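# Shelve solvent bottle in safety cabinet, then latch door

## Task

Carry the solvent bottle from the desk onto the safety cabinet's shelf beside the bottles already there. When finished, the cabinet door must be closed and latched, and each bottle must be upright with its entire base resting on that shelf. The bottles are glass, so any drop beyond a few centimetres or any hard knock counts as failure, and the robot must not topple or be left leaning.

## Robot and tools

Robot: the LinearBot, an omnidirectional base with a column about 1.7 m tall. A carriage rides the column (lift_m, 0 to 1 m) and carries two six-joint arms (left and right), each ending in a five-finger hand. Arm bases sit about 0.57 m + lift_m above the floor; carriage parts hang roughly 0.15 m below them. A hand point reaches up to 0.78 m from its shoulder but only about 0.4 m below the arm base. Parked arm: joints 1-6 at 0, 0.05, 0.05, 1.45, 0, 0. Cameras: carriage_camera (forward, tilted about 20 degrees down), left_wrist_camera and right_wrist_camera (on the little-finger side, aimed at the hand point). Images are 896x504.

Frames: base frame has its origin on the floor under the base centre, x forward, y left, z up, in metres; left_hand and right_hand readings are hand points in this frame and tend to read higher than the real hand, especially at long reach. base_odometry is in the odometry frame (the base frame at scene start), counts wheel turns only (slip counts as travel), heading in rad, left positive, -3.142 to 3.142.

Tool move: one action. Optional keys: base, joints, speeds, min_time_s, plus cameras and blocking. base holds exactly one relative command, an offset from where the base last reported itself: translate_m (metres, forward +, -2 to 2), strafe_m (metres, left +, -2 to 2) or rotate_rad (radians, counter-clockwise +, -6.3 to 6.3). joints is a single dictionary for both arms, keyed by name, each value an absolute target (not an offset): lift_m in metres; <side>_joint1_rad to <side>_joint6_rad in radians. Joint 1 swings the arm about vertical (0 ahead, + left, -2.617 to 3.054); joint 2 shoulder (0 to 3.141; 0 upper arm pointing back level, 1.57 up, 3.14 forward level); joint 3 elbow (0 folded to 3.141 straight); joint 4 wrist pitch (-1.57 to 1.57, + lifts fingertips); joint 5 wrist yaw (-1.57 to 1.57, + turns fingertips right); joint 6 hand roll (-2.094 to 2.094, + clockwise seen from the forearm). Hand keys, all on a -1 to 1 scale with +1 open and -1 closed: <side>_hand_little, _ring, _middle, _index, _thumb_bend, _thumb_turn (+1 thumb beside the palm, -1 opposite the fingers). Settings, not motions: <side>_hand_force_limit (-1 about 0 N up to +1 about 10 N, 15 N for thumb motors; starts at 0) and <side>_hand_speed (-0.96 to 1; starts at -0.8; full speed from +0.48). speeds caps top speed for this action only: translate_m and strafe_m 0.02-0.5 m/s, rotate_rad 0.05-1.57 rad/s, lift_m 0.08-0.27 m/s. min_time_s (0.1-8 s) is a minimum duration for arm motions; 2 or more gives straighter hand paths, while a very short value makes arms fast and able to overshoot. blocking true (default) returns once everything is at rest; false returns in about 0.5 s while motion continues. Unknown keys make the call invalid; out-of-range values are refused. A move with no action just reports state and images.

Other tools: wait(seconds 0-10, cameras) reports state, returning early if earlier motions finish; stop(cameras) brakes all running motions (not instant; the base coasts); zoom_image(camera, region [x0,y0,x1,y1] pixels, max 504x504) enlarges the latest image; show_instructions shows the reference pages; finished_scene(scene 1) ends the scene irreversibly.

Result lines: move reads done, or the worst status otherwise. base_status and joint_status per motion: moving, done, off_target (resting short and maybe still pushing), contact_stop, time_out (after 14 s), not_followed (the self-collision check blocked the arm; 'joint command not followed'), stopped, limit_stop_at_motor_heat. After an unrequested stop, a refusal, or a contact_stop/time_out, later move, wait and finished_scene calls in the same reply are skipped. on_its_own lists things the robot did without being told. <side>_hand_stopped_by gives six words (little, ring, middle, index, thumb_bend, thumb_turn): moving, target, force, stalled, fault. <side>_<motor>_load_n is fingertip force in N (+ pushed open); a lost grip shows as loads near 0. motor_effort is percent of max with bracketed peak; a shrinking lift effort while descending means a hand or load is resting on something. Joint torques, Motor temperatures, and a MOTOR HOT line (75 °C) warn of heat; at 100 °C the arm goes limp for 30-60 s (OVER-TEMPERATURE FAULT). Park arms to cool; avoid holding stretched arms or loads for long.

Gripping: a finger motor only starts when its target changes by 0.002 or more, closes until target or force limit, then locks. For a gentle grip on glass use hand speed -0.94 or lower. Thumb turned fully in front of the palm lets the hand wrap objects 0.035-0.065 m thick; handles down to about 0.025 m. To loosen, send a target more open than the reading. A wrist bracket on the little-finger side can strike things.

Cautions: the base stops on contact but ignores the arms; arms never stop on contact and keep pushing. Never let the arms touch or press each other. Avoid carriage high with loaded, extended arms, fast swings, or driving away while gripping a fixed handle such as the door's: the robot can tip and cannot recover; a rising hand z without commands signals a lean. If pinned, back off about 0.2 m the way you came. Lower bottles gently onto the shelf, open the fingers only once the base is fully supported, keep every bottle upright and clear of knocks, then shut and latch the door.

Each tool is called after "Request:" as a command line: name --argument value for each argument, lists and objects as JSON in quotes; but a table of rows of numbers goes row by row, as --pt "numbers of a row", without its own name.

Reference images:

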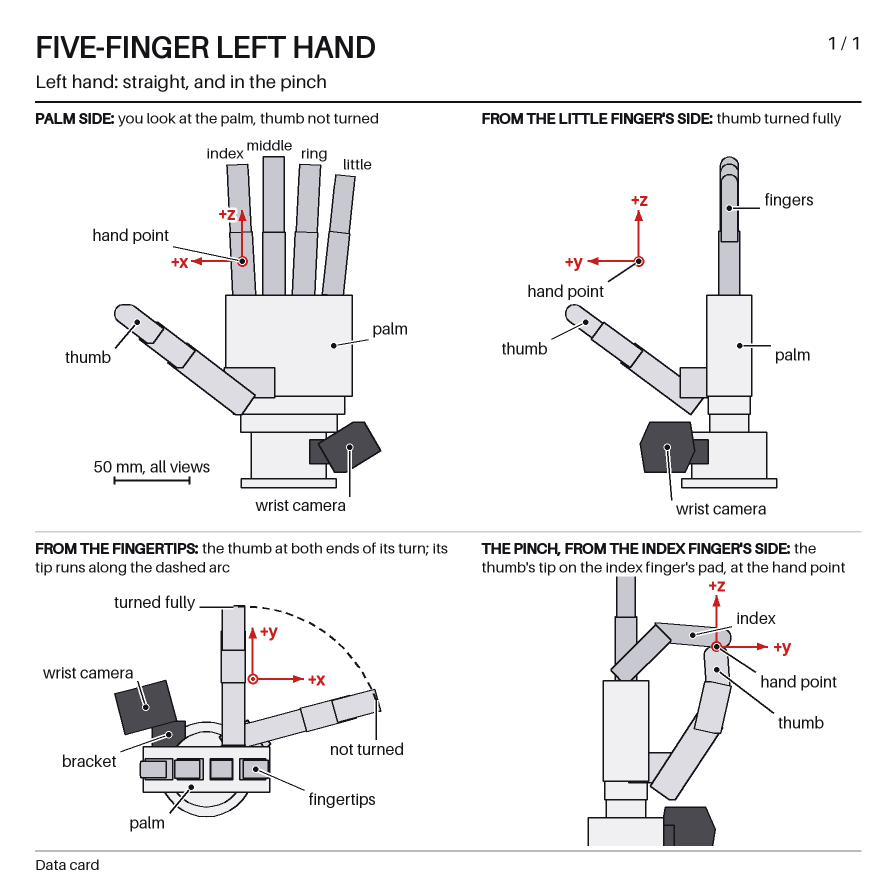

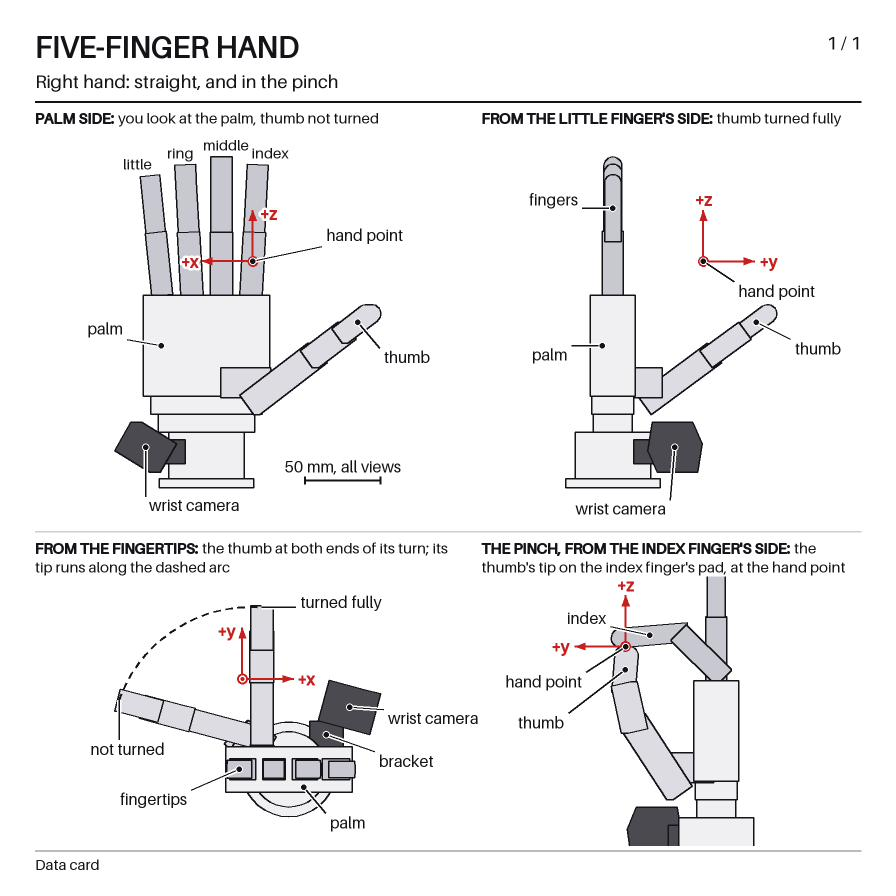

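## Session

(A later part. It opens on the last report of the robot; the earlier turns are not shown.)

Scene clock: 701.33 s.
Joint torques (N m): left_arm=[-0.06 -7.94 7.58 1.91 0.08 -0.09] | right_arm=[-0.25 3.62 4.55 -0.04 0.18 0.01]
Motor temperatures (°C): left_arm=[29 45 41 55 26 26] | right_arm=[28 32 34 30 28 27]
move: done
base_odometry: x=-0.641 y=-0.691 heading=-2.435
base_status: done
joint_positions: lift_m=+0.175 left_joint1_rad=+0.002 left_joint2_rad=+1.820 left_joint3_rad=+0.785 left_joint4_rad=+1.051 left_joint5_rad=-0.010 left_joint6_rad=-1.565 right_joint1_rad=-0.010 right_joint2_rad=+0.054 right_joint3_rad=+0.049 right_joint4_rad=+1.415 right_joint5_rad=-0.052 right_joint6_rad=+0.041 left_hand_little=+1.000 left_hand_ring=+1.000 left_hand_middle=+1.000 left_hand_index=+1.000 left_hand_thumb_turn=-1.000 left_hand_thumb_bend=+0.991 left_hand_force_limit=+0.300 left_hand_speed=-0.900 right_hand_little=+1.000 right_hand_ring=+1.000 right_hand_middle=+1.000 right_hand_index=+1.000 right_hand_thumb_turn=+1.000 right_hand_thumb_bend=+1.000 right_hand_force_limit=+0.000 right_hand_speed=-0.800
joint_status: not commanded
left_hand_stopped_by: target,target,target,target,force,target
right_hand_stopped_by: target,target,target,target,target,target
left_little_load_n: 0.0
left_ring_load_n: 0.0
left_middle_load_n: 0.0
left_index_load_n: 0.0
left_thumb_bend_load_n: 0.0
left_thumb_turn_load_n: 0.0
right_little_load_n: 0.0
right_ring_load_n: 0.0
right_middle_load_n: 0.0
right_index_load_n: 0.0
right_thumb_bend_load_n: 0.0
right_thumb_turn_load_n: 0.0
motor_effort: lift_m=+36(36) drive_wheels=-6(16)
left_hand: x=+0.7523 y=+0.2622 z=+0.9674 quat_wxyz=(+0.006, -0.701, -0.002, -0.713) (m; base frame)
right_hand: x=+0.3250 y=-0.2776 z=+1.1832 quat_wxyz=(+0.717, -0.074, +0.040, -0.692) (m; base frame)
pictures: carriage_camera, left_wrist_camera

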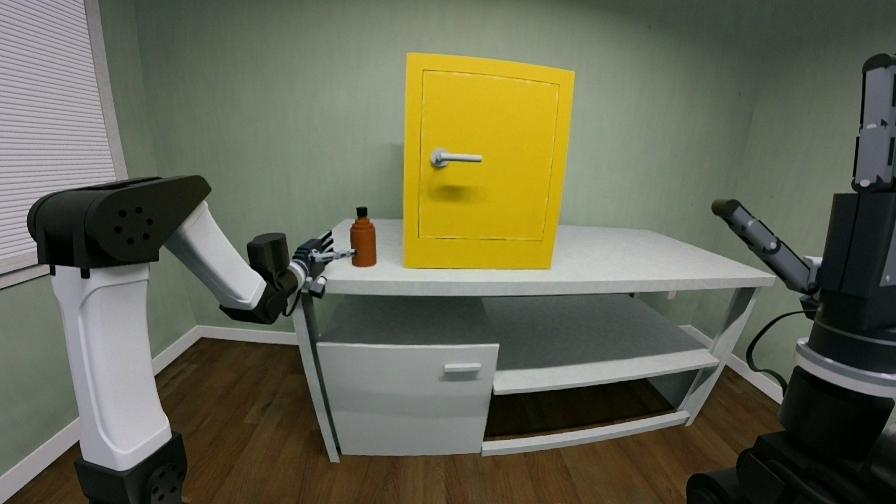

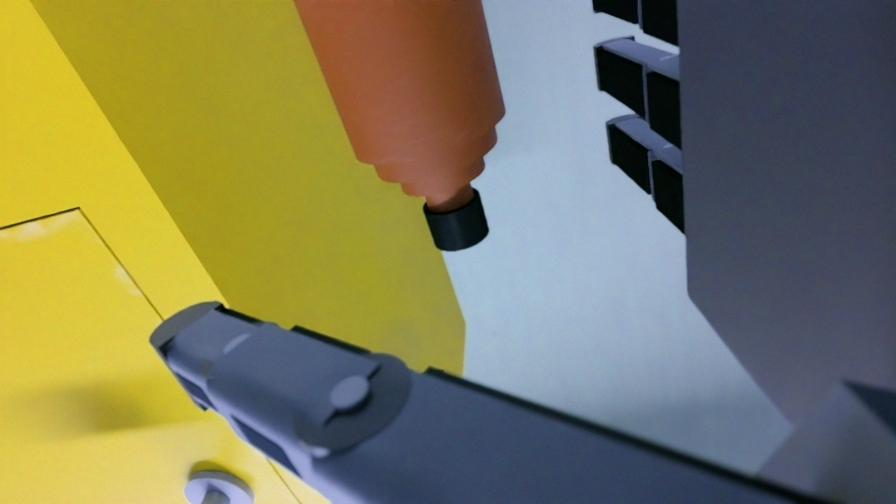

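Request:
move --joints '{"left_joint1_rad": 0, "left_joint2_rad": 0.9, "left_joint3_rad": 0.5, "left_joint4_rad": 1.2, "left_joint5_rad": 0, "left_joint6_rad": -1.57, "lift_m": 0.25}' --min_time_s 2

Request:
move --base '{"rotate_rad": 0.095}' --speeds '{"rotate_rad": 0.3}' --joints '{"left_joint2_rad": 0.05, "left_joint3_rad": 0.05, "left_joint4_rad": 1.45, "left_joint6_rad": -1.57, "right_joint1_rad": 0.0, "right_joint2_rad": 1.0, "right_joint3_rad": 0.7, "right_joint4_rad": 0.3, "right_joint5_rad": 0, "right_joint6_rad": 0, "right_hand_little": 0, "right_hand_ring": 0, "right_hand_middle": 0, "right_hand_index": 0}' --min_time_s 2.5 --cameras '["all"]'

Scene clock: 744.63 s.
Joint torques (N m): left_arm=[-0.1 -1.2 5.64 1.17 0.05 -0.08] | right_arm=[-0.23 3.7 4.64 -0.01 0.16 0.03]
move: done
base_odometry: x=-0.641 y=-0.691 heading=-2.435
base_status: not commanded
joint_positions: lift_m=+0.250 left_joint1_rad=+0.002 left_joint2_rad=+0.907 left_joint3_rad=+0.513 left_joint4_rad=+1.188 left_joint5_rad=-0.009 left_joint6_rad=-1.565 right_joint1_rad=-0.010 right_joint2_rad=+0.054 right_joint3_rad=+0.049 right_joint4_rad=+1.415 right_joint5_rad=-0.052 right_joint6_rad=+0.041 left_hand_little=+1.000 left_hand_ring=+1.000 left_hand_middle=+1.000 left_hand_index=+1.000 left_hand_thumb_turn=-1.000 left_hand_thumb_bend=+0.991 left_hand_force_limit=+0.300 left_hand_speed=-0.900 right_hand_little=+1.000 right_hand_ring=+1.000 right_hand_middle=+1.000 right_hand_index=+1.000 right_hand_thumb_turn=+1.000 right_hand_thumb_bend=+1.000 right_hand_force_limit=+0.000 right_hand_speed=-0.800
joint_status: all done
left_hand_stopped_by: target,target,target,target,force,target
right_hand_stopped_by: target,target,target,target,target,target
left_little_load_n: 0.0
left_ring_load_n: 0.0
left_middle_load_n: 0.0
left_index_load_n: 0.0
left_thumb_bend_load_n: 0.0
left_thumb_turn_load_n: 0.0
right_little_load_n: 0.0
right_ring_load_n: 0.0
right_middle_load_n: 0.0
right_index_load_n: 0.0
right_thumb_bend_load_n: 0.0
right_thumb_turn_load_n: 0.0
motor_effort: lift_m=+34(46) drive_wheels=-6(7)
left_hand: x=+0.4954 y=+0.2617 z=+1.3142 quat_wxyz=(+0.005, -0.378, -0.004, -0.926) (m; base frame)
right_hand: x=+0.3250 y=-0.2776 z=+1.2582 quat_wxyz=(+0.717, -0.074, +0.040, -0.692) (m; base frame)
pictures: none

Scene clock: 747.47 s.
Joint torques (N m): left_arm=[-0.12 2.62 4.33 0.02 0 -0.06] | right_arm=[0.31 -1.77 8.35 2.03 0.18 -0.06]
move: done
base_odometry: x=-0.641 y=-0.691 heading=-2.341
base_status: done
joint_positions: lift_m=+0.250 left_joint1_rad=+0.002 left_joint2_rad=+0.057 left_joint3_rad=+0.061 left_joint4_rad=+1.437 left_joint5_rad=-0.004 left_joint6_rad=-1.565 right_joint1_rad=-0.007 right_joint2_rad=+0.992 right_joint3_rad=+0.672 right_joint4_rad=+0.306 right_joint5_rad=-0.008 right_joint6_rad=+0.008 left_hand_little=+1.000 left_hand_ring=+1.000 left_hand_middle=+1.000 left_hand_index=+1.000 left_hand_thumb_turn=-1.000 left_hand_thumb_bend=+0.991 left_hand_force_limit=+0.300 left_hand_speed=-0.900 right_hand_little=+0.000 right_hand_ring=+0.000 right_hand_middle=+0.000 right_hand_index=+0.000 right_hand_thumb_turn=+1.000 right_hand_thumb_bend=+1.000 right_hand_force_limit=+0.000 right_hand_speed=-0.800
joint_status: all done
left_hand_stopped_by: target,target,target,target,force,target
right_hand_stopped_by: target,target,target,target,target,target
left_little_load_n: 0.0
left_ring_load_n: 0.0
left_middle_load_n: 0.0
left_index_load_n: 0.0
left_thumb_bend_load_n: 0.0
left_thumb_turn_load_n: 0.0
right_little_load_n: 0.0
right_ring_load_n: -0.5
right_middle_load_n: 0.0
right_index_load_n: 0.0
right_thumb_bend_load_n: 0.0
right_thumb_turn_load_n: -0.5
motor_effort: lift_m=+35(35) drive_wheels=-7(13)
left_hand: x=+0.2281 y=+0.2603 z=+1.2780 quat_wxyz=(+0.004, -0.065, -0.002, -0.998) (m; base frame)
right_hand: x=+0.6166 y=-0.2896 z=+1.0689 quat_wxyz=(+0.499, -0.502, +0.505, -0.494) (m; base frame)
pictures: carriage_camera, left_wrist_camera, right_wrist_camera

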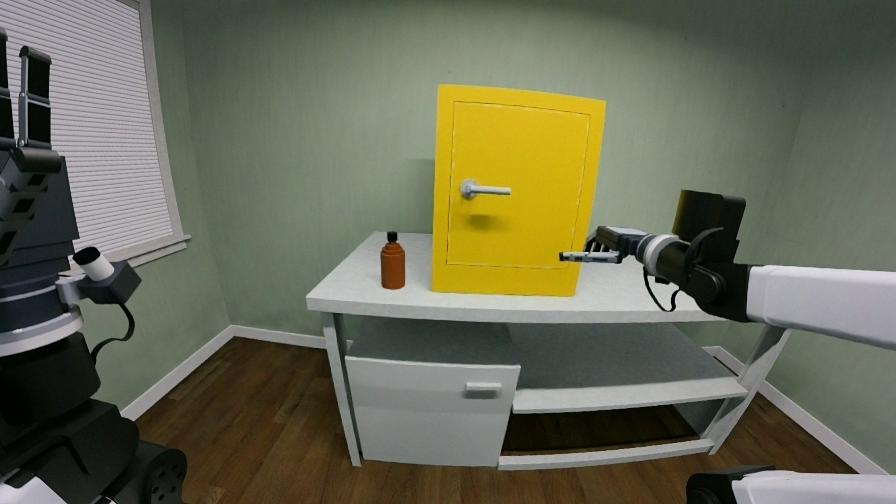

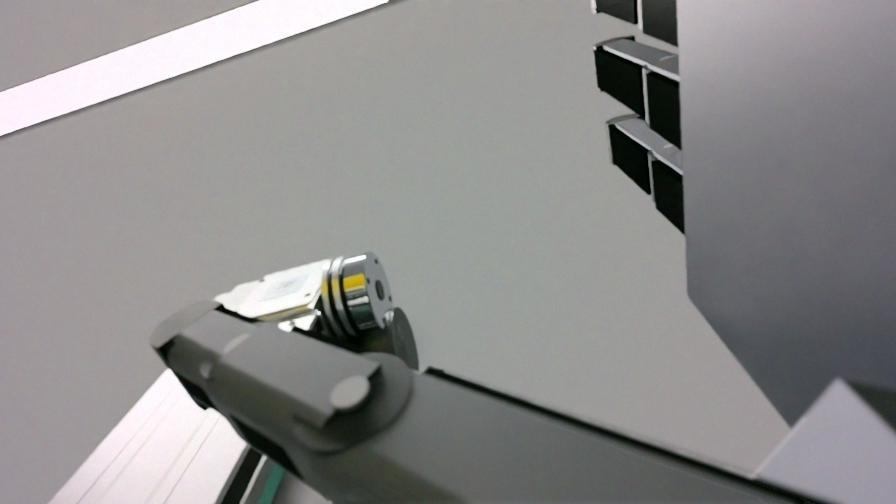

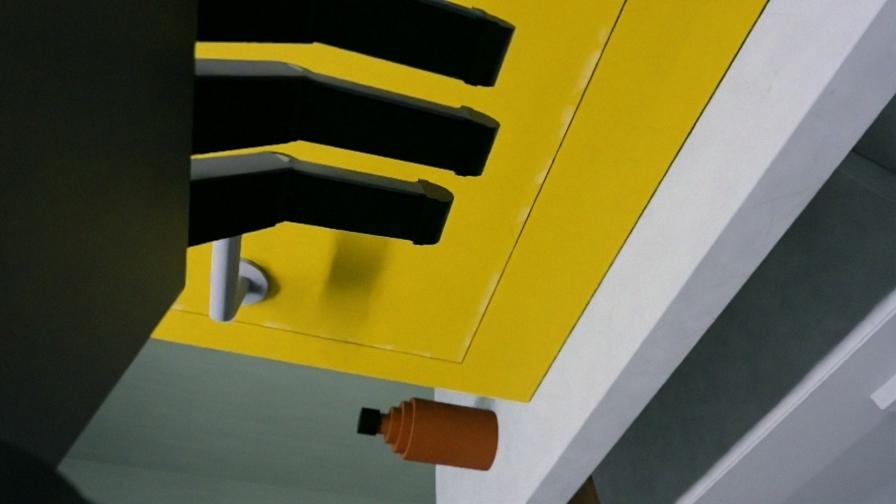

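Request:
move --joints '{"lift_m": 0.33, "right_joint1_rad": 0.652, "right_joint2_rad": 1.82, "right_joint3_rad": 1.67, "right_joint4_rad": 0.17, "right_joint5_rad": 0.652, "right_joint6_rad": 0}' --min_time_s 3 --cameras '["right_wrist_camera", "carriage_camera"]'

Scene clock: 768.83 s.
Joint torques (N m): left_arm=[-0.1 2.93 4.81 -0.02 0 -0.06] | right_arm=[0.29 -7.72 8.13 1.86 0.18 -0.06]
Motor temperatures (°C): left_arm=[29 41 37 46 26 26] | right_arm=[28 31 38 36 28 27]
move: done
base_odometry: x=-0.641 y=-0.691 heading=-2.341
base_status: not commanded
joint_positions: lift_m=+0.330 left_joint1_rad=+0.002 left_joint2_rad=+0.053 left_joint3_rad=+0.056 left_joint4_rad=+1.440 left_joint5_rad=-0.004 left_joint6_rad=-1.565 right_joint1_rad=+0.645 right_joint2_rad=+1.805 right_joint3_rad=+1.642 right_joint4_rad=+0.176 right_joint5_rad=+0.643 right_joint6_rad=+0.007 left_hand_little=+1.000 left_hand_ring=+1.000 left_hand_middle=+1.000 left_hand_index=+1.000 left_hand_thumb_turn=-1.000 left_hand_thumb_bend=+0.991 left_hand_force_limit=+0.300 left_hand_speed=-0.900 right_hand_little=+0.000 right_hand_ring=+0.000 right_hand_middle=+0.000 right_hand_index=+0.000 right_hand_thumb_turn=+1.000 right_hand_thumb_bend=+1.000 right_hand_force_limit=+0.000 right_hand_speed=-0.800
joint_status: all done
left_hand_stopped_by: target,target,target,target,force,target
right_hand_stopped_by: target,target,target,target,target,target
left_little_load_n: 0.0
left_ring_load_n: 0.0
left_middle_load_n: 0.5
left_index_load_n: 0.0
left_thumb_bend_load_n: 0.0
left_thumb_turn_load_n: 0.0
right_little_load_n: 0.0
right_ring_load_n: 0.0
right_middle_load_n: 0.0
right_index_load_n: 0.0
right_thumb_bend_load_n: 0.5
right_thumb_turn_load_n: 0.0
motor_effort: lift_m=+35(45) drive_wheels=-5(7)
left_hand: x=+0.2275 y=+0.2603 z=+1.3567 quat_wxyz=(+0.004, -0.064, -0.002, -0.998) (m; base frame)
right_hand: x=+0.7419 y=-0.0431 z=+1.2317 quat_wxyz=(+0.507, -0.494, +0.500, -0.498) (m; base frame)
pictures: carriage_camera, right_wrist_camera

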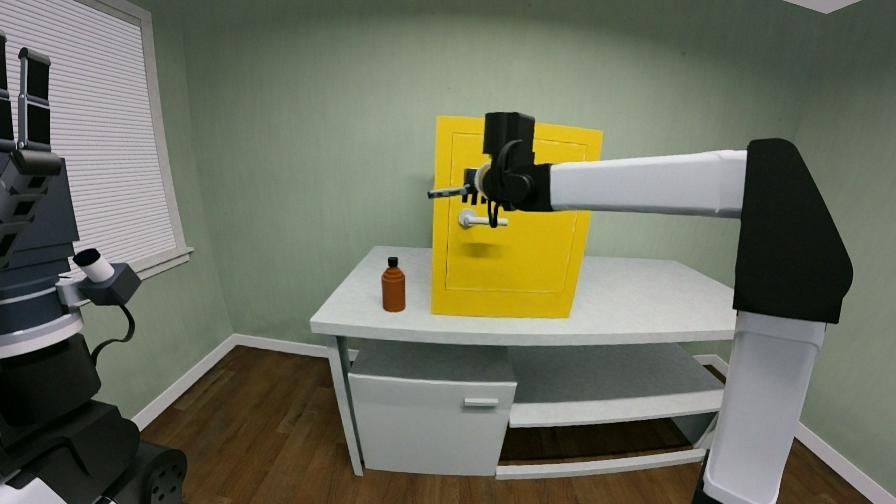

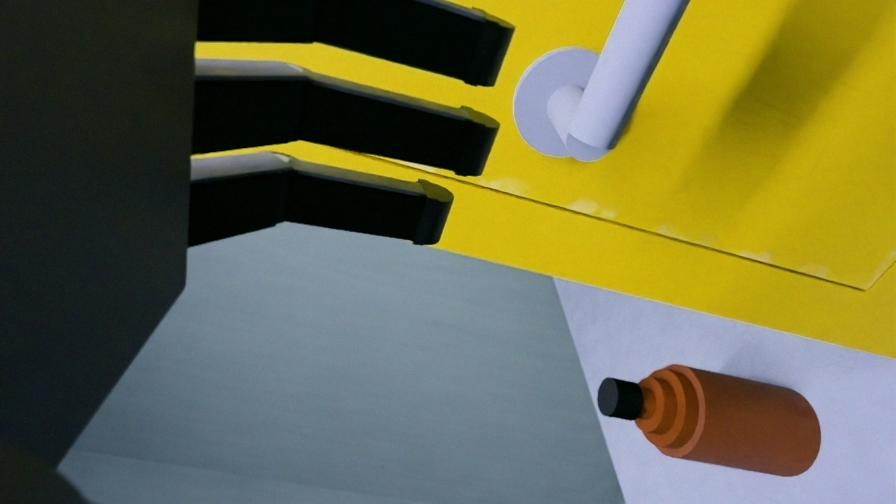

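Request:
move --base '{"translate_m": 0.055}' --speeds '{"translate_m": 0.05}' --joints '{"right_joint1_rad": 0.56, "right_joint2_rad": 1.80, "right_joint3_rad": 1.66, "right_joint4_rad": 0.15, "right_joint5_rad": 0.56, "right_joint6_rad": 0}' --min_time_s 1.5 --cameras '["right_wrist_camera", "carriage_camera"]'

Scene clock: 787.33 s.
Joint torques (N m): left_arm=[-0.1 2.92 4.81 -0.05 0 -0.06] | right_arm=[-0.76 -9.65 7.3 1.91 0.03 -0.05]
move: done
base_odometry: x=-0.679 y=-0.730 heading=-2.340
base_status: done
joint_positions: lift_m=+0.330 left_joint1_rad=+0.002 left_joint2_rad=+0.053 left_joint3_rad=+0.056 left_joint4_rad=+1.442 left_joint5_rad=-0.004 left_joint6_rad=-1.565 right_joint1_rad=+0.567 right_joint2_rad=+1.805 right_joint3_rad=+1.643 right_joint4_rad=+0.155 right_joint5_rad=+0.569 right_joint6_rad=+0.007 left_hand_little=+1.000 left_hand_ring=+1.000 left_hand_middle=+1.000 left_hand_index=+1.000 left_hand_thumb_turn=-1.000 left_hand_thumb_bend=+0.991 left_hand_force_limit=+0.300 left_hand_speed=-0.900 right_hand_little=+0.000 right_hand_ring=+0.000 right_hand_middle=+0.000 right_hand_index=+0.000 right_hand_thumb_turn=+1.000 right_hand_thumb_bend=+1.000 right_hand_force_limit=+0.000 right_hand_speed=-0.800
joint_status: all done
left_hand_stopped_by: target,target,target,target,force,target
right_hand_stopped_by: target,target,target,target,target,target
left_little_load_n: 0.0
left_ring_load_n: 0.0
left_middle_load_n: 0.0
left_index_load_n: -0.5
left_thumb_bend_load_n: 0.5
left_thumb_turn_load_n: 0.0
right_little_load_n: 0.0
right_ring_load_n: 0.0
right_middle_load_n: 0.0
right_index_load_n: 0.0
right_thumb_bend_load_n: 0.0
right_thumb_turn_load_n: 0.0
motor_effort: lift_m=+35(35) drive_wheels=-6(13)
left_hand: x=+0.2268 y=+0.2603 z=+1.3567 quat_wxyz=(+0.004, -0.063, -0.002, -0.998) (m; base frame)
right_hand: x=+0.7593 y=-0.0710 z=+1.2268 quat_wxyz=(+0.499, -0.500, +0.503, -0.498) (m; base frame)
pictures: carriage_camera, right_wrist_camera

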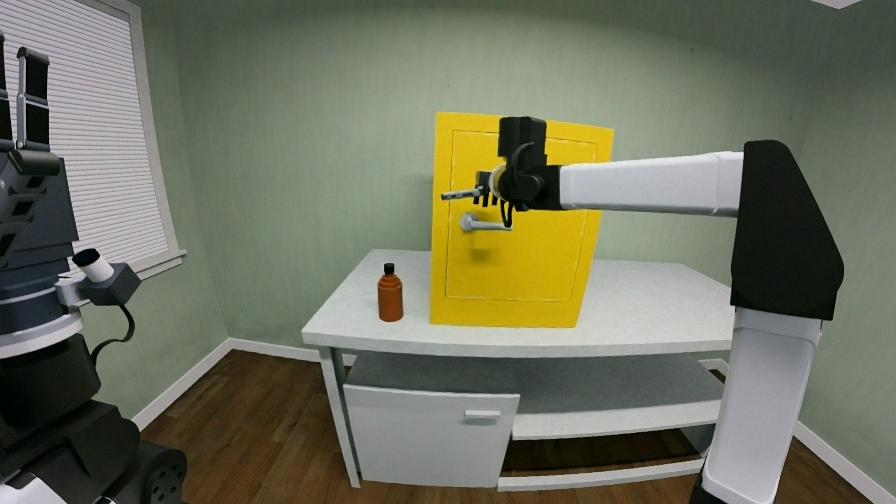

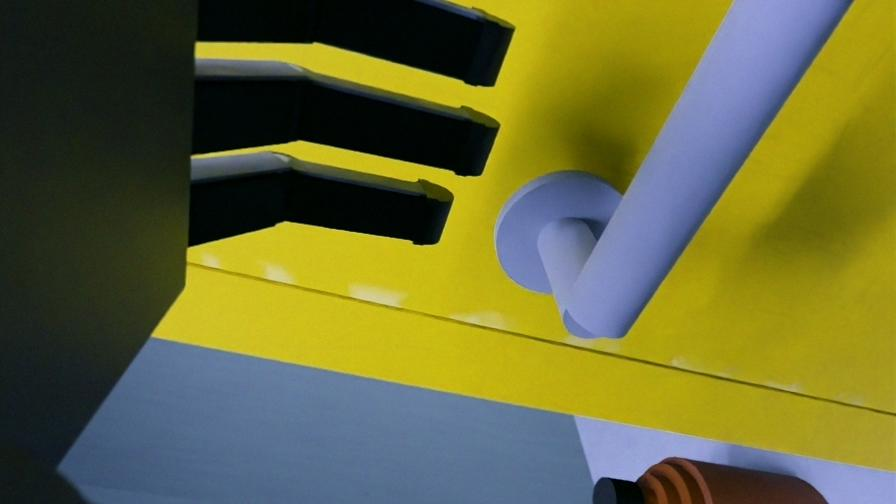

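Request:
move --base '{"translate_m": 0.02}' --speeds '{"translate_m": 0.04}' --cameras '["right_wrist_camera"]'

Request:
move --joints '{"lift_m": 0.29}' --speeds '{"lift_m": 0.08}' --cameras '["right_wrist_camera"]'

Scene clock: 795.17 s.
Joint torques (N m): left_arm=[-0.1 2.86 4.75 -0.1 0 -0.06] | right_arm=[-0.66 -9.57 7.35 1.98 0.07 -0.07]
Motor temperatures (°C): left_arm=[29 38 36 43 26 26] | right_arm=[28 36 39 38 28 27]
move: done
base_odometry: x=-0.693 y=-0.745 heading=-2.340
base_status: done
joint_positions: lift_m=+0.330 left_joint1_rad=+0.002 left_joint2_rad=+0.053 left_joint3_rad=+0.056 left_joint4_rad=+1.445 left_joint5_rad=-0.004 left_joint6_rad=-1.565 right_joint1_rad=+0.566 right_joint2_rad=+1.805 right_joint3_rad=+1.643 right_joint4_rad=+0.150 right_joint5_rad=+0.567 right_joint6_rad=+0.007 left_hand_little=+1.000 left_hand_ring=+1.000 left_hand_middle=+1.000 left_hand_index=+1.000 left_hand_thumb_turn=-1.000 left_hand_thumb_bend=+0.991 left_hand_force_limit=+0.300 left_hand_speed=-0.900 right_hand_little=+0.000 right_hand_ring=+0.000 right_hand_middle=+0.000 right_hand_index=+0.000 right_hand_thumb_turn=+1.000 right_hand_thumb_bend=+1.000 right_hand_force_limit=+0.000 right_hand_speed=-0.800
joint_status: not commanded
left_hand_stopped_by: target,target,target,target,force,target
right_hand_stopped_by: target,target,target,target,target,target
left_little_load_n: 0.0
left_ring_load_n: 0.0
left_middle_load_n: 0.5
left_index_load_n: 0.5
left_thumb_bend_load_n: 0.0
left_thumb_turn_load_n: 0.0
right_little_load_n: 0.5
right_ring_load_n: 0.0
right_middle_load_n: 0.0
right_index_load_n: 0.0
right_thumb_bend_load_n: 0.0
right_thumb_turn_load_n: -0.5
motor_effort: lift_m=+35(35) drive_wheels=-6(18)
left_hand: x=+0.2261 y=+0.2603 z=+1.3567 quat_wxyz=(+0.004, -0.061, -0.002, -0.998) (m; base frame)
right_hand: x=+0.7592 y=-0.0714 z=+1.2256 quat_wxyz=(+0.497, -0.502, +0.503, -0.498) (m; base frame)
pictures: right_wrist_camera

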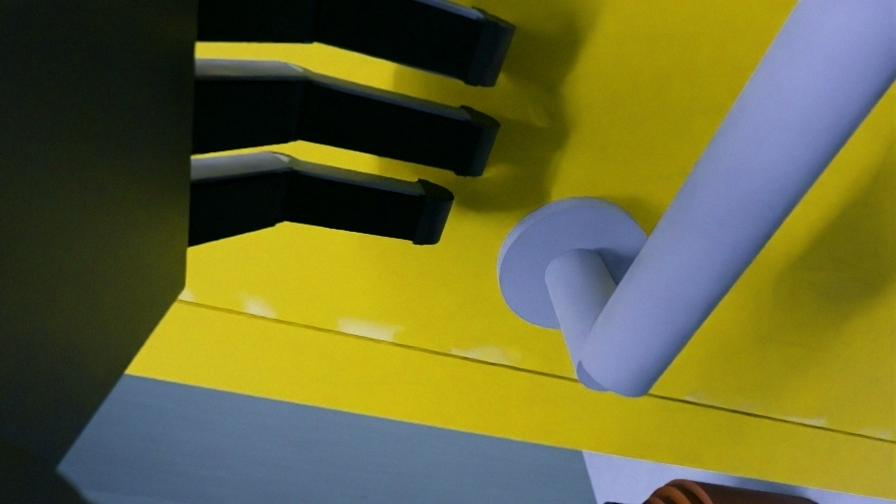

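Scene clock: 796.03 s.
Joint torques (N m): left_arm=[-0.1 2.95 4.9 -0.06 -0.01 -0.06] | right_arm=[-0.65 -9.66 7.21 1.93 0.06 -0.05]
move: done
base_odometry: x=-0.693 y=-0.745 heading=-2.340
base_status: not commanded
joint_positions: lift_m=+0.290 left_joint1_rad=+0.002 left_joint2_rad=+0.053 left_joint3_rad=+0.056 left_joint4_rad=+1.446 left_joint5_rad=-0.004 left_joint6_rad=-1.565 right_joint1_rad=+0.566 right_joint2_rad=+1.805 right_joint3_rad=+1.644 right_joint4_rad=+0.153 right_joint5_rad=+0.566 right_joint6_rad=+0.007 left_hand_little=+1.000 left_hand_ring=+1.000 left_hand_middle=+1.000 left_hand_index=+1.000 left_hand_thumb_turn=-1.000 left_hand_thumb_bend=+0.991 left_hand_force_limit=+0.300 left_hand_speed=-0.900 right_hand_little=+0.000 right_hand_ring=+0.000 right_hand_middle=+0.000 right_hand_index=+0.000 right_hand_thumb_turn=+1.000 right_hand_thumb_bend=+1.000 right_hand_force_limit=+0.000 right_hand_speed=-0.800
joint_status: all done
left_hand_stopped_by: target,target,target,target,force,target
right_hand_stopped_by: target,target,target,target,target,target
left_little_load_n: 0.0
left_ring_load_n: 0.0
left_middle_load_n: 0.5
left_index_load_n: -0.5
left_thumb_bend_load_n: 0.0
left_thumb_turn_load_n: 0.0
right_little_load_n: 0.0
right_ring_load_n: -0.5
right_middle_load_n: 0.0
right_index_load_n: -1.0
right_thumb_bend_load_n: 0.0
right_thumb_turn_load_n: 0.0
motor_effort: lift_m=+33(37) drive_wheels=-7(8)
left_hand: x=+0.2260 y=+0.2603 z=+1.3167 quat_wxyz=(+0.004, -0.061, -0.002, -0.998) (m; base frame)
right_hand: x=+0.7594 y=-0.0711 z=+1.1869 quat_wxyz=(+0.499, -0.501, +0.503, -0.498) (m; base frame)
pictures: right_wrist_camera

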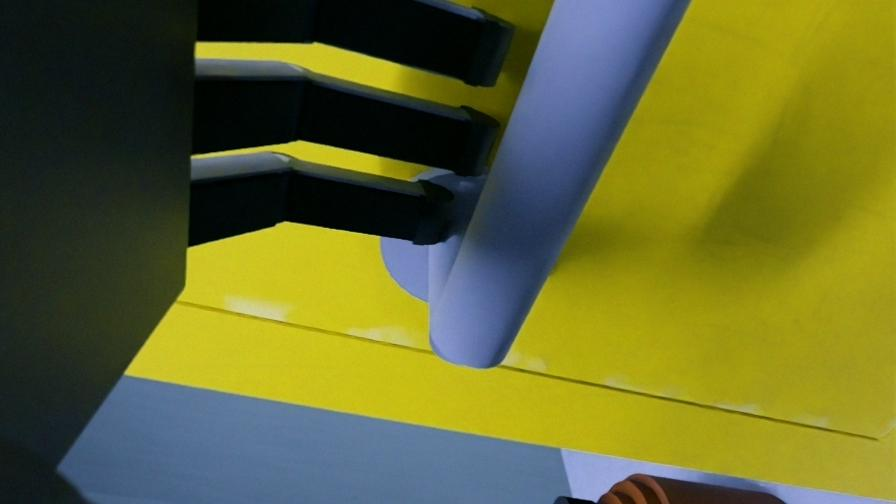

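Request:
move --joints '{"lift_m": 0.25}' --speeds '{"lift_m": 0.08}' --cameras '["right_wrist_camera"]'

Scene clock: 801.97 s.
Joint torques (N m): left_arm=[-0.1 2.96 4.82 -0.1 0 -0.06] | right_arm=[-0.57 -8.16 5.75 1.13 -0.04 -0.04]
move: done
base_odometry: x=-0.693 y=-0.745 heading=-2.340
base_status: not commanded
joint_positions: lift_m=+0.250 left_joint1_rad=+0.002 left_joint2_rad=+0.053 left_joint3_rad=+0.056 left_joint4_rad=+1.446 left_joint5_rad=-0.004 left_joint6_rad=-1.565 right_joint1_rad=+0.566 right_joint2_rad=+1.792 right_joint3_rad=+1.661 right_joint4_rad=+0.229 right_joint5_rad=+0.572 right_joint6_rad=+0.007 left_hand_little=+1.000 left_hand_ring=+1.000 left_hand_middle=+1.000 left_hand_index=+1.000 left_hand_thumb_turn=-1.000 left_hand_thumb_bend=+0.991 left_hand_force_limit=+0.300 left_hand_speed=-0.900 right_hand_little=+0.000 right_hand_ring=+0.000 right_hand_middle=+0.000 right_hand_index=+0.000 right_hand_thumb_turn=+1.000 right_hand_thumb_bend=+1.000 right_hand_force_limit=+0.000 right_hand_speed=-0.800
joint_status: all done
left_hand_stopped_by: target,target,target,target,force,target
right_hand_stopped_by: target,target,target,target,target,target
left_little_load_n: 0.0
left_ring_load_n: 0.0
left_middle_load_n: 0.0
left_index_load_n: 0.0
left_thumb_bend_load_n: 0.0
left_thumb_turn_load_n: 0.0
right_little_load_n: 0.0
right_ring_load_n: 0.0
right_middle_load_n: 0.0
right_index_load_n: -1.5
right_thumb_bend_load_n: 0.0
right_thumb_turn_load_n: -0.5
motor_effort: lift_m=+32(36) drive_wheels=-7(7)
left_hand: x=+0.2260 y=+0.2603 z=+1.2767 quat_wxyz=(+0.004, -0.061, -0.002, -0.998) (m; base frame)
right_hand: x=+0.7605 y=-0.0717 z=+1.1820 quat_wxyz=(+0.533, -0.462, +0.495, -0.507) (m; base frame)
pictures: right_wrist_camera

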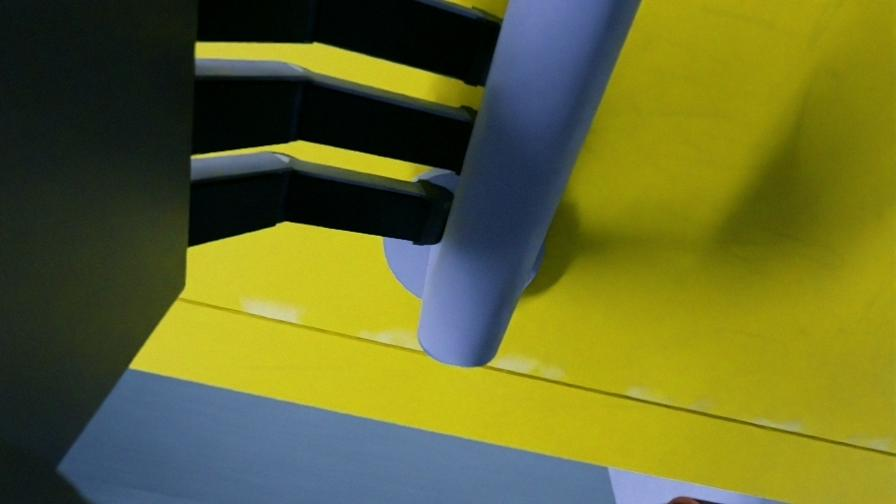

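Request:
move --joints '{"lift_m": 0.30}' --speeds '{"lift_m": 0.08}'

Request:
move --base '{"translate_m": 0.016}' --speeds '{"translate_m": 0.04}' --cameras '["right_wrist_camera"]'

Request:
move --joints '{"lift_m": 0.268}' --speeds '{"lift_m": 0.08}' --cameras '["right_wrist_camera"]'

Scene clock: 807.43 s.
Joint torques (N m): left_arm=[-0.09 3.04 4.98 -0.09 -0.01 -0.06] | right_arm=[-0.65 -8.31 5.78 1.93 0.02 -0.06]
move: done
base_odometry: x=-0.693 y=-0.745 heading=-2.340
base_status: not commanded
joint_positions: lift_m=+0.300 left_joint1_rad=+0.002 left_joint2_rad=+0.053 left_joint3_rad=+0.056 left_joint4_rad=+1.446 left_joint5_rad=-0.004 left_joint6_rad=-1.565 right_joint1_rad=+0.566 right_joint2_rad=+1.792 right_joint3_rad=+1.661 right_joint4_rad=+0.152 right_joint5_rad=+0.568 right_joint6_rad=+0.007 left_hand_little=+1.000 left_hand_ring=+1.000 left_hand_middle=+1.000 left_hand_index=+1.000 left_hand_thumb_turn=-1.000 left_hand_thumb_bend=+0.991 left_hand_force_limit=+0.300 left_hand_speed=-0.900 right_hand_little=+0.000 right_hand_ring=+0.000 right_hand_middle=+0.000 right_hand_index=+0.000 right_hand_thumb_turn=+1.000 right_hand_thumb_bend=+1.000 right_hand_force_limit=+0.000 right_hand_speed=-0.800
joint_status: all done
left_hand_stopped_by: target,target,target,target,force,target
right_hand_stopped_by: target,target,target,target,target,target
left_little_load_n: 0.0
left_ring_load_n: 0.0
left_middle_load_n: 0.0
left_index_load_n: 0.0
left_thumb_bend_load_n: 0.0
left_thumb_turn_load_n: 0.0
right_little_load_n: 0.0
right_ring_load_n: 0.0
right_middle_load_n: 0.0
right_index_load_n: 0.0
right_thumb_bend_load_n: 0.0
right_thumb_turn_load_n: -0.5
motor_effort: lift_m=+35(42) drive_wheels=-8(8)
left_hand: x=+0.2260 y=+0.2603 z=+1.3265 quat_wxyz=(+0.004, -0.061, -0.002, -0.998) (m; base frame)
right_hand: x=+0.7575 y=-0.0726 z=+1.2121 quat_wxyz=(+0.508, -0.490, +0.501, -0.500) (m; base frame)
pictures: none

Scene clock: 808.27 s.
Joint torques (N m): left_arm=[-0.09 2.97 4.89 -0.1 0 -0.06] | right_arm=[-1.52 -7.16 5.81 2.21 -0.1 -0.01]
move: done
base_odometry: x=-0.704 y=-0.756 heading=-2.340
base_status: done
joint_positions: lift_m=+0.300 left_joint1_rad=+0.002 left_joint2_rad=+0.053 left_joint3_rad=+0.056 left_joint4_rad=+1.446 left_joint5_rad=-0.004 left_joint6_rad=-1.565 right_joint1_rad=+0.577 right_joint2_rad=+1.781 right_joint3_rad=+1.661 right_joint4_rad=+0.121 right_joint5_rad=+0.581 right_joint6_rad=+0.003 left_hand_little=+1.000 left_hand_ring=+1.000 left_hand_middle=+1.000 left_hand_index=+1.000 left_hand_thumb_turn=-1.000 left_hand_thumb_bend=+0.991 left_hand_force_limit=+0.300 left_hand_speed=-0.900 right_hand_little=+0.000 right_hand_ring=-0.001 right_hand_middle=-0.001 right_hand_index=+0.000 right_hand_thumb_turn=+1.000 right_hand_thumb_bend=+1.000 right_hand_force_limit=+0.000 right_hand_speed=-0.800
joint_status: not commanded
left_hand_stopped_by: target,target,target,target,force,target
right_hand_stopped_by: target,target,target,target,target,target
left_little_load_n: 0.0
left_ring_load_n: 0.0
left_middle_load_n: 0.0
left_index_load_n: 0.0
left_thumb_bend_load_n: 0.0
left_thumb_turn_load_n: 0.0
right_little_load_n: 0.0
right_ring_load_n: -5.0
right_middle_load_n: -11.5
right_index_load_n: 0.0
right_thumb_bend_load_n: 0.0
right_thumb_turn_load_n: -0.5
motor_effort: lift_m=+35(36) drive_wheels=-11(17)
left_hand: x=+0.2258 y=+0.2603 z=+1.3265 quat_wxyz=(+0.004, -0.061, -0.002, -0.998) (m; base frame)
right_hand: x=+0.7515 y=-0.0715 z=+1.2101 quat_wxyz=(+0.500, -0.498, +0.502, -0.500) (m; base frame)
pictures: right_wrist_camera

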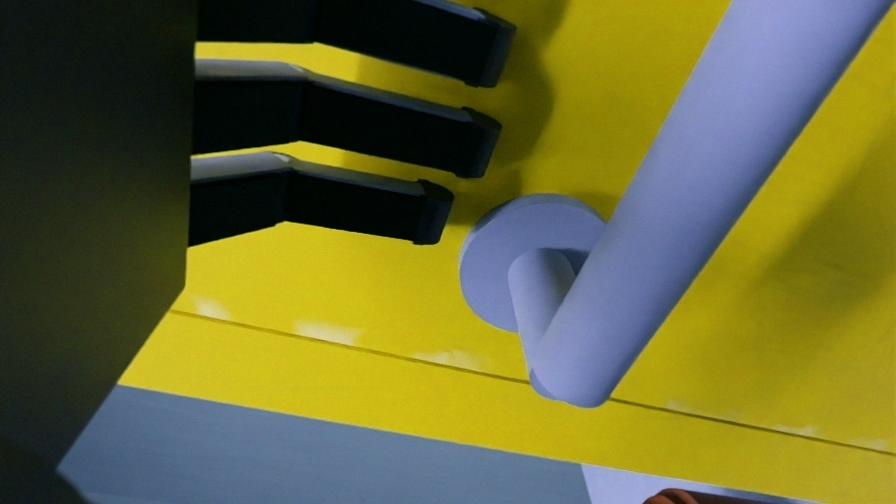

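Scene clock: 809.03 s.
Joint torques (N m): left_arm=[-0.09 2.99 4.89 -0.1 0 -0.06] | right_arm=[-1.58 -5.38 5.67 1.45 -0.1 0.02]
move: done
base_odometry: x=-0.704 y=-0.756 heading=-2.340
base_status: not commanded
joint_positions: lift_m=+0.268 left_joint1_rad=+0.002 left_joint2_rad=+0.052 left_joint3_rad=+0.056 left_joint4_rad=+1.446 left_joint5_rad=-0.004 left_joint6_rad=-1.565 right_joint1_rad=+0.577 right_joint2_rad=+1.765 right_joint3_rad=+1.661 right_joint4_rad=+0.197 right_joint5_rad=+0.581 right_joint6_rad=+0.001 left_hand_little=+1.000 left_hand_ring=+1.000 left_hand_middle=+1.000 left_hand_index=+1.000 left_hand_thumb_turn=-1.000 left_hand_thumb_bend=+0.991 left_hand_force_limit=+0.300 left_hand_speed=-0.900 right_hand_little=+0.000 right_hand_ring=+0.000 right_hand_middle=-0.001 right_hand_index=+0.000 right_hand_thumb_turn=+1.000 right_hand_thumb_bend=+1.000 right_hand_force_limit=+0.000 right_hand_speed=-0.800
joint_status: all done
left_hand_stopped_by: target,target,target,target,force,target
right_hand_stopped_by: target,target,target,target,target,target
left_little_load_n: 0.0
left_ring_load_n: 0.0
left_middle_load_n: 0.0
left_index_load_n: 0.0
left_thumb_bend_load_n: 0.0
left_thumb_turn_load_n: 0.0
right_little_load_n: 0.0
right_ring_load_n: -1.5
right_middle_load_n: -11.0
right_index_load_n: 0.0
right_thumb_bend_load_n: 0.0
right_thumb_turn_load_n: -0.5
motor_effort: lift_m=+32(33) drive_wheels=-10(11)
left_hand: x=+0.2257 y=+0.2603 z=+1.2947 quat_wxyz=(+0.004, -0.061, -0.002, -0.998) (m; base frame)
right_hand: x=+0.7511 y=-0.0717 z=+1.2072 quat_wxyz=(+0.531, -0.466, +0.494, -0.507) (m; base frame)
pictures: right_wrist_camera

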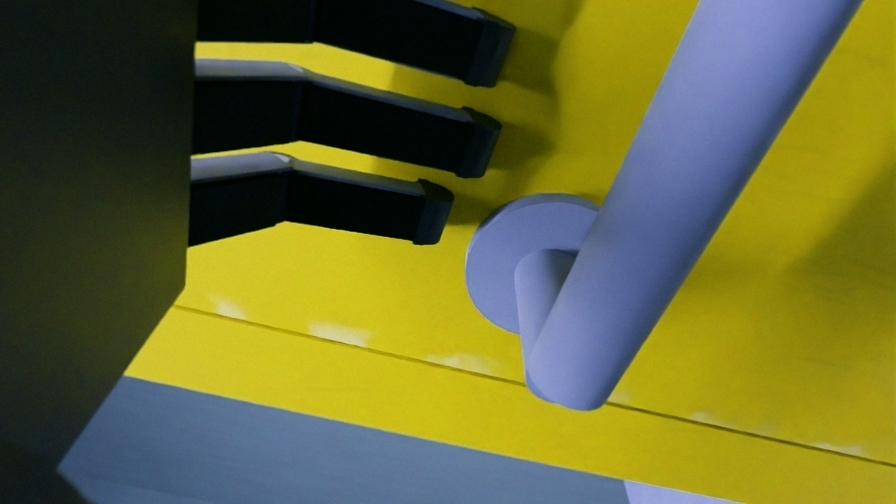

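Request:
move --joints '{"lift_m": 0.31, "right_hand_little": -0.3, "right_hand_ring": -0.3, "right_hand_middle": -0.3, "right_hand_index": -0.25}' --speeds '{"lift_m": 0.1}' --cameras '["right_wrist_camera"]'

Scene clock: 824.83 s.
Joint torques (N m): left_arm=[-0.1 3 4.93 -0.1 0 -0.06] | right_arm=[-0.75 -7.92 5.81 1.92 0.03 0.02]
move: done
base_odometry: x=-0.704 y=-0.756 heading=-2.340
base_status: not commanded
joint_positions: lift_m=+0.310 left_joint1_rad=+0.002 left_joint2_rad=+0.052 left_joint3_rad=+0.056 left_joint4_rad=+1.446 left_joint5_rad=-0.004 left_joint6_rad=-1.565 right_joint1_rad=+0.567 right_joint2_rad=+1.789 right_joint3_rad=+1.661 right_joint4_rad=+0.152 right_joint5_rad=+0.568 right_joint6_rad=+0.001 left_hand_little=+1.000 left_hand_ring=+1.000 left_hand_middle=+1.000 left_hand_index=+1.000 left_hand_thumb_turn=-1.000 left_hand_thumb_bend=+0.991 left_hand_force_limit=+0.300 left_hand_speed=-0.900 right_hand_little=-0.300 right_hand_ring=-0.300 right_hand_middle=-0.300 right_hand_index=-0.250 right_hand_thumb_turn=+1.000 right_hand_thumb_bend=+1.000 right_hand_force_limit=+0.000 right_hand_speed=-0.800
joint_status: all done
left_hand_stopped_by: target,target,target,target,force,target
right_hand_stopped_by: target,target,target,target,target,target
left_little_load_n: 0.0
left_ring_load_n: 0.0
left_middle_load_n: 0.0
left_index_load_n: 0.0
left_thumb_bend_load_n: 0.0
left_thumb_turn_load_n: 0.0
right_little_load_n: 0.0
right_ring_load_n: 0.0
right_middle_load_n: 0.0
right_index_load_n: 0.0
right_thumb_bend_load_n: 0.0
right_thumb_turn_load_n: 0.0
motor_effort: lift_m=+35(44) drive_wheels=+7(11)
left_hand: x=+0.2257 y=+0.2603 z=+1.3365 quat_wxyz=(+0.004, -0.061, -0.002, -0.998) (m; base frame)
right_hand: x=+0.7567 y=-0.0728 z=+1.2236 quat_wxyz=(+0.508, -0.491, +0.499, -0.502) (m; base frame)
pictures: right_wrist_camera

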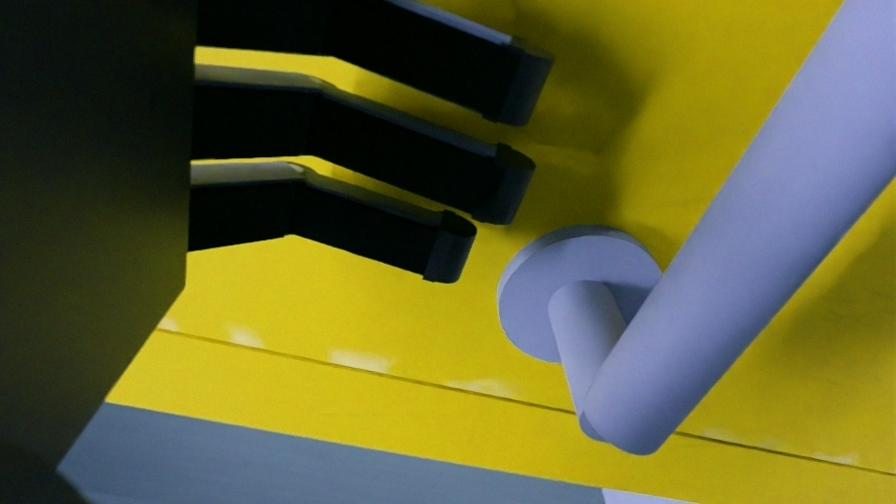

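Request:
move --base '{"translate_m": 0.006}' --speeds '{"translate_m": 0.03}'

Request:
move --joints '{"lift_m": 0.25}' --speeds '{"lift_m": 0.08}' --cameras '["right_wrist_camera"]'

Scene clock: 829.07 s.
Joint torques (N m): left_arm=[-0.09 2.97 4.93 -0.11 0.01 -0.06] | right_arm=[-0.73 -8.06 5.78 1.94 0.03 0.02]
move: done
base_odometry: x=-0.708 y=-0.760 heading=-2.340
base_status: done
joint_positions: lift_m=+0.310 left_joint1_rad=+0.002 left_joint2_rad=+0.052 left_joint3_rad=+0.056 left_joint4_rad=+1.448 left_joint5_rad=-0.004 left_joint6_rad=-1.565 right_joint1_rad=+0.567 right_joint2_rad=+1.790 right_joint3_rad=+1.661 right_joint4_rad=+0.149 right_joint5_rad=+0.567 right_joint6_rad=+0.001 left_hand_little=+1.000 left_hand_ring=+1.000 left_hand_middle=+1.000 left_hand_index=+1.000 left_hand_thumb_turn=-1.000 left_hand_thumb_bend=+0.991 left_hand_force_limit=+0.300 left_hand_speed=-0.900 right_hand_little=-0.300 right_hand_ring=-0.300 right_hand_middle=-0.300 right_hand_index=-0.250 right_hand_thumb_turn=+1.000 right_hand_thumb_bend=+1.000 right_hand_force_limit=+0.000 right_hand_speed=-0.800
joint_status: not commanded
left_hand_stopped_by: target,target,target,target,force,target
right_hand_stopped_by: target,target,target,target,target,target
left_little_load_n: 0.0
left_ring_load_n: 0.0
left_middle_load_n: 0.0
left_index_load_n: 0.0
left_thumb_bend_load_n: 0.0
left_thumb_turn_load_n: 0.0
right_little_load_n: -1.0
right_ring_load_n: 0.0
right_middle_load_n: 0.0
right_index_load_n: 0.0
right_thumb_bend_load_n: 0.0
right_thumb_turn_load_n: -0.5
motor_effort: lift_m=+35(35) drive_wheels=+7(19)
left_hand: x=+0.2254 y=+0.2603 z=+1.3365 quat_wxyz=(+0.004, -0.060, -0.002, -0.998) (m; base frame)
right_hand: x=+0.7567 y=-0.0725 z=+1.2223 quat_wxyz=(+0.507, -0.493, +0.499, -0.501) (m; base frame)
pictures: none

Scene clock: 830.20 s.
Joint torques (N m): left_arm=[-0.1 2.97 4.88 -0.11 0 -0.06] | right_arm=[-0.85 -6.94 5.6 1.22 0.04 -0.01]
move: done
base_odometry: x=-0.708 y=-0.760 heading=-2.340
base_status: not commanded
joint_positions: lift_m=+0.250 left_joint1_rad=+0.002 left_joint2_rad=+0.052 left_joint3_rad=+0.056 left_joint4_rad=+1.448 left_joint5_rad=-0.004 left_joint6_rad=-1.565 right_joint1_rad=+0.569 right_joint2_rad=+1.779 right_joint3_rad=+1.663 right_joint4_rad=+0.220 right_joint5_rad=+0.564 right_joint6_rad=+0.003 left_hand_little=+1.000 left_hand_ring=+1.000 left_hand_middle=+1.000 left_hand_index=+1.000 left_hand_thumb_turn=-1.000 left_hand_thumb_bend=+0.991 left_hand_force_limit=+0.300 left_hand_speed=-0.900 right_hand_little=-0.300 right_hand_ring=-0.300 right_hand_middle=-0.300 right_hand_index=-0.251 right_hand_thumb_turn=+1.000 right_hand_thumb_bend=+1.000 right_hand_force_limit=+0.000 right_hand_speed=-0.800
joint_status: all done
left_hand_stopped_by: target,target,target,target,force,target
right_hand_stopped_by: target,target,target,target,target,target
left_little_load_n: 0.0
left_ring_load_n: 0.0
left_middle_load_n: 0.0
left_index_load_n: 0.0
left_thumb_bend_load_n: 0.0
left_thumb_turn_load_n: 0.0
right_little_load_n: 0.0
right_ring_load_n: 0.0
right_middle_load_n: 0.0
right_index_load_n: -8.0
right_thumb_bend_load_n: 0.0
right_thumb_turn_load_n: -0.5
motor_effort: lift_m=+32(37) drive_wheels=+7(7)
left_hand: x=+0.2254 y=+0.2603 z=+1.2767 quat_wxyz=(+0.004, -0.060, -0.002, -0.998) (m; base frame)
right_hand: x=+0.7564 y=-0.0706 z=+1.1884 quat_wxyz=(+0.537, -0.464, +0.491, -0.505) (m; base frame)
pictures: right_wrist_camera

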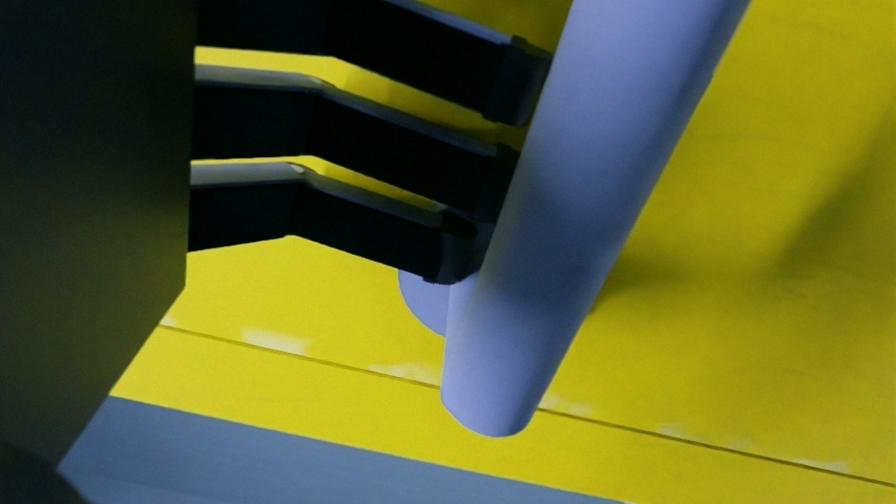

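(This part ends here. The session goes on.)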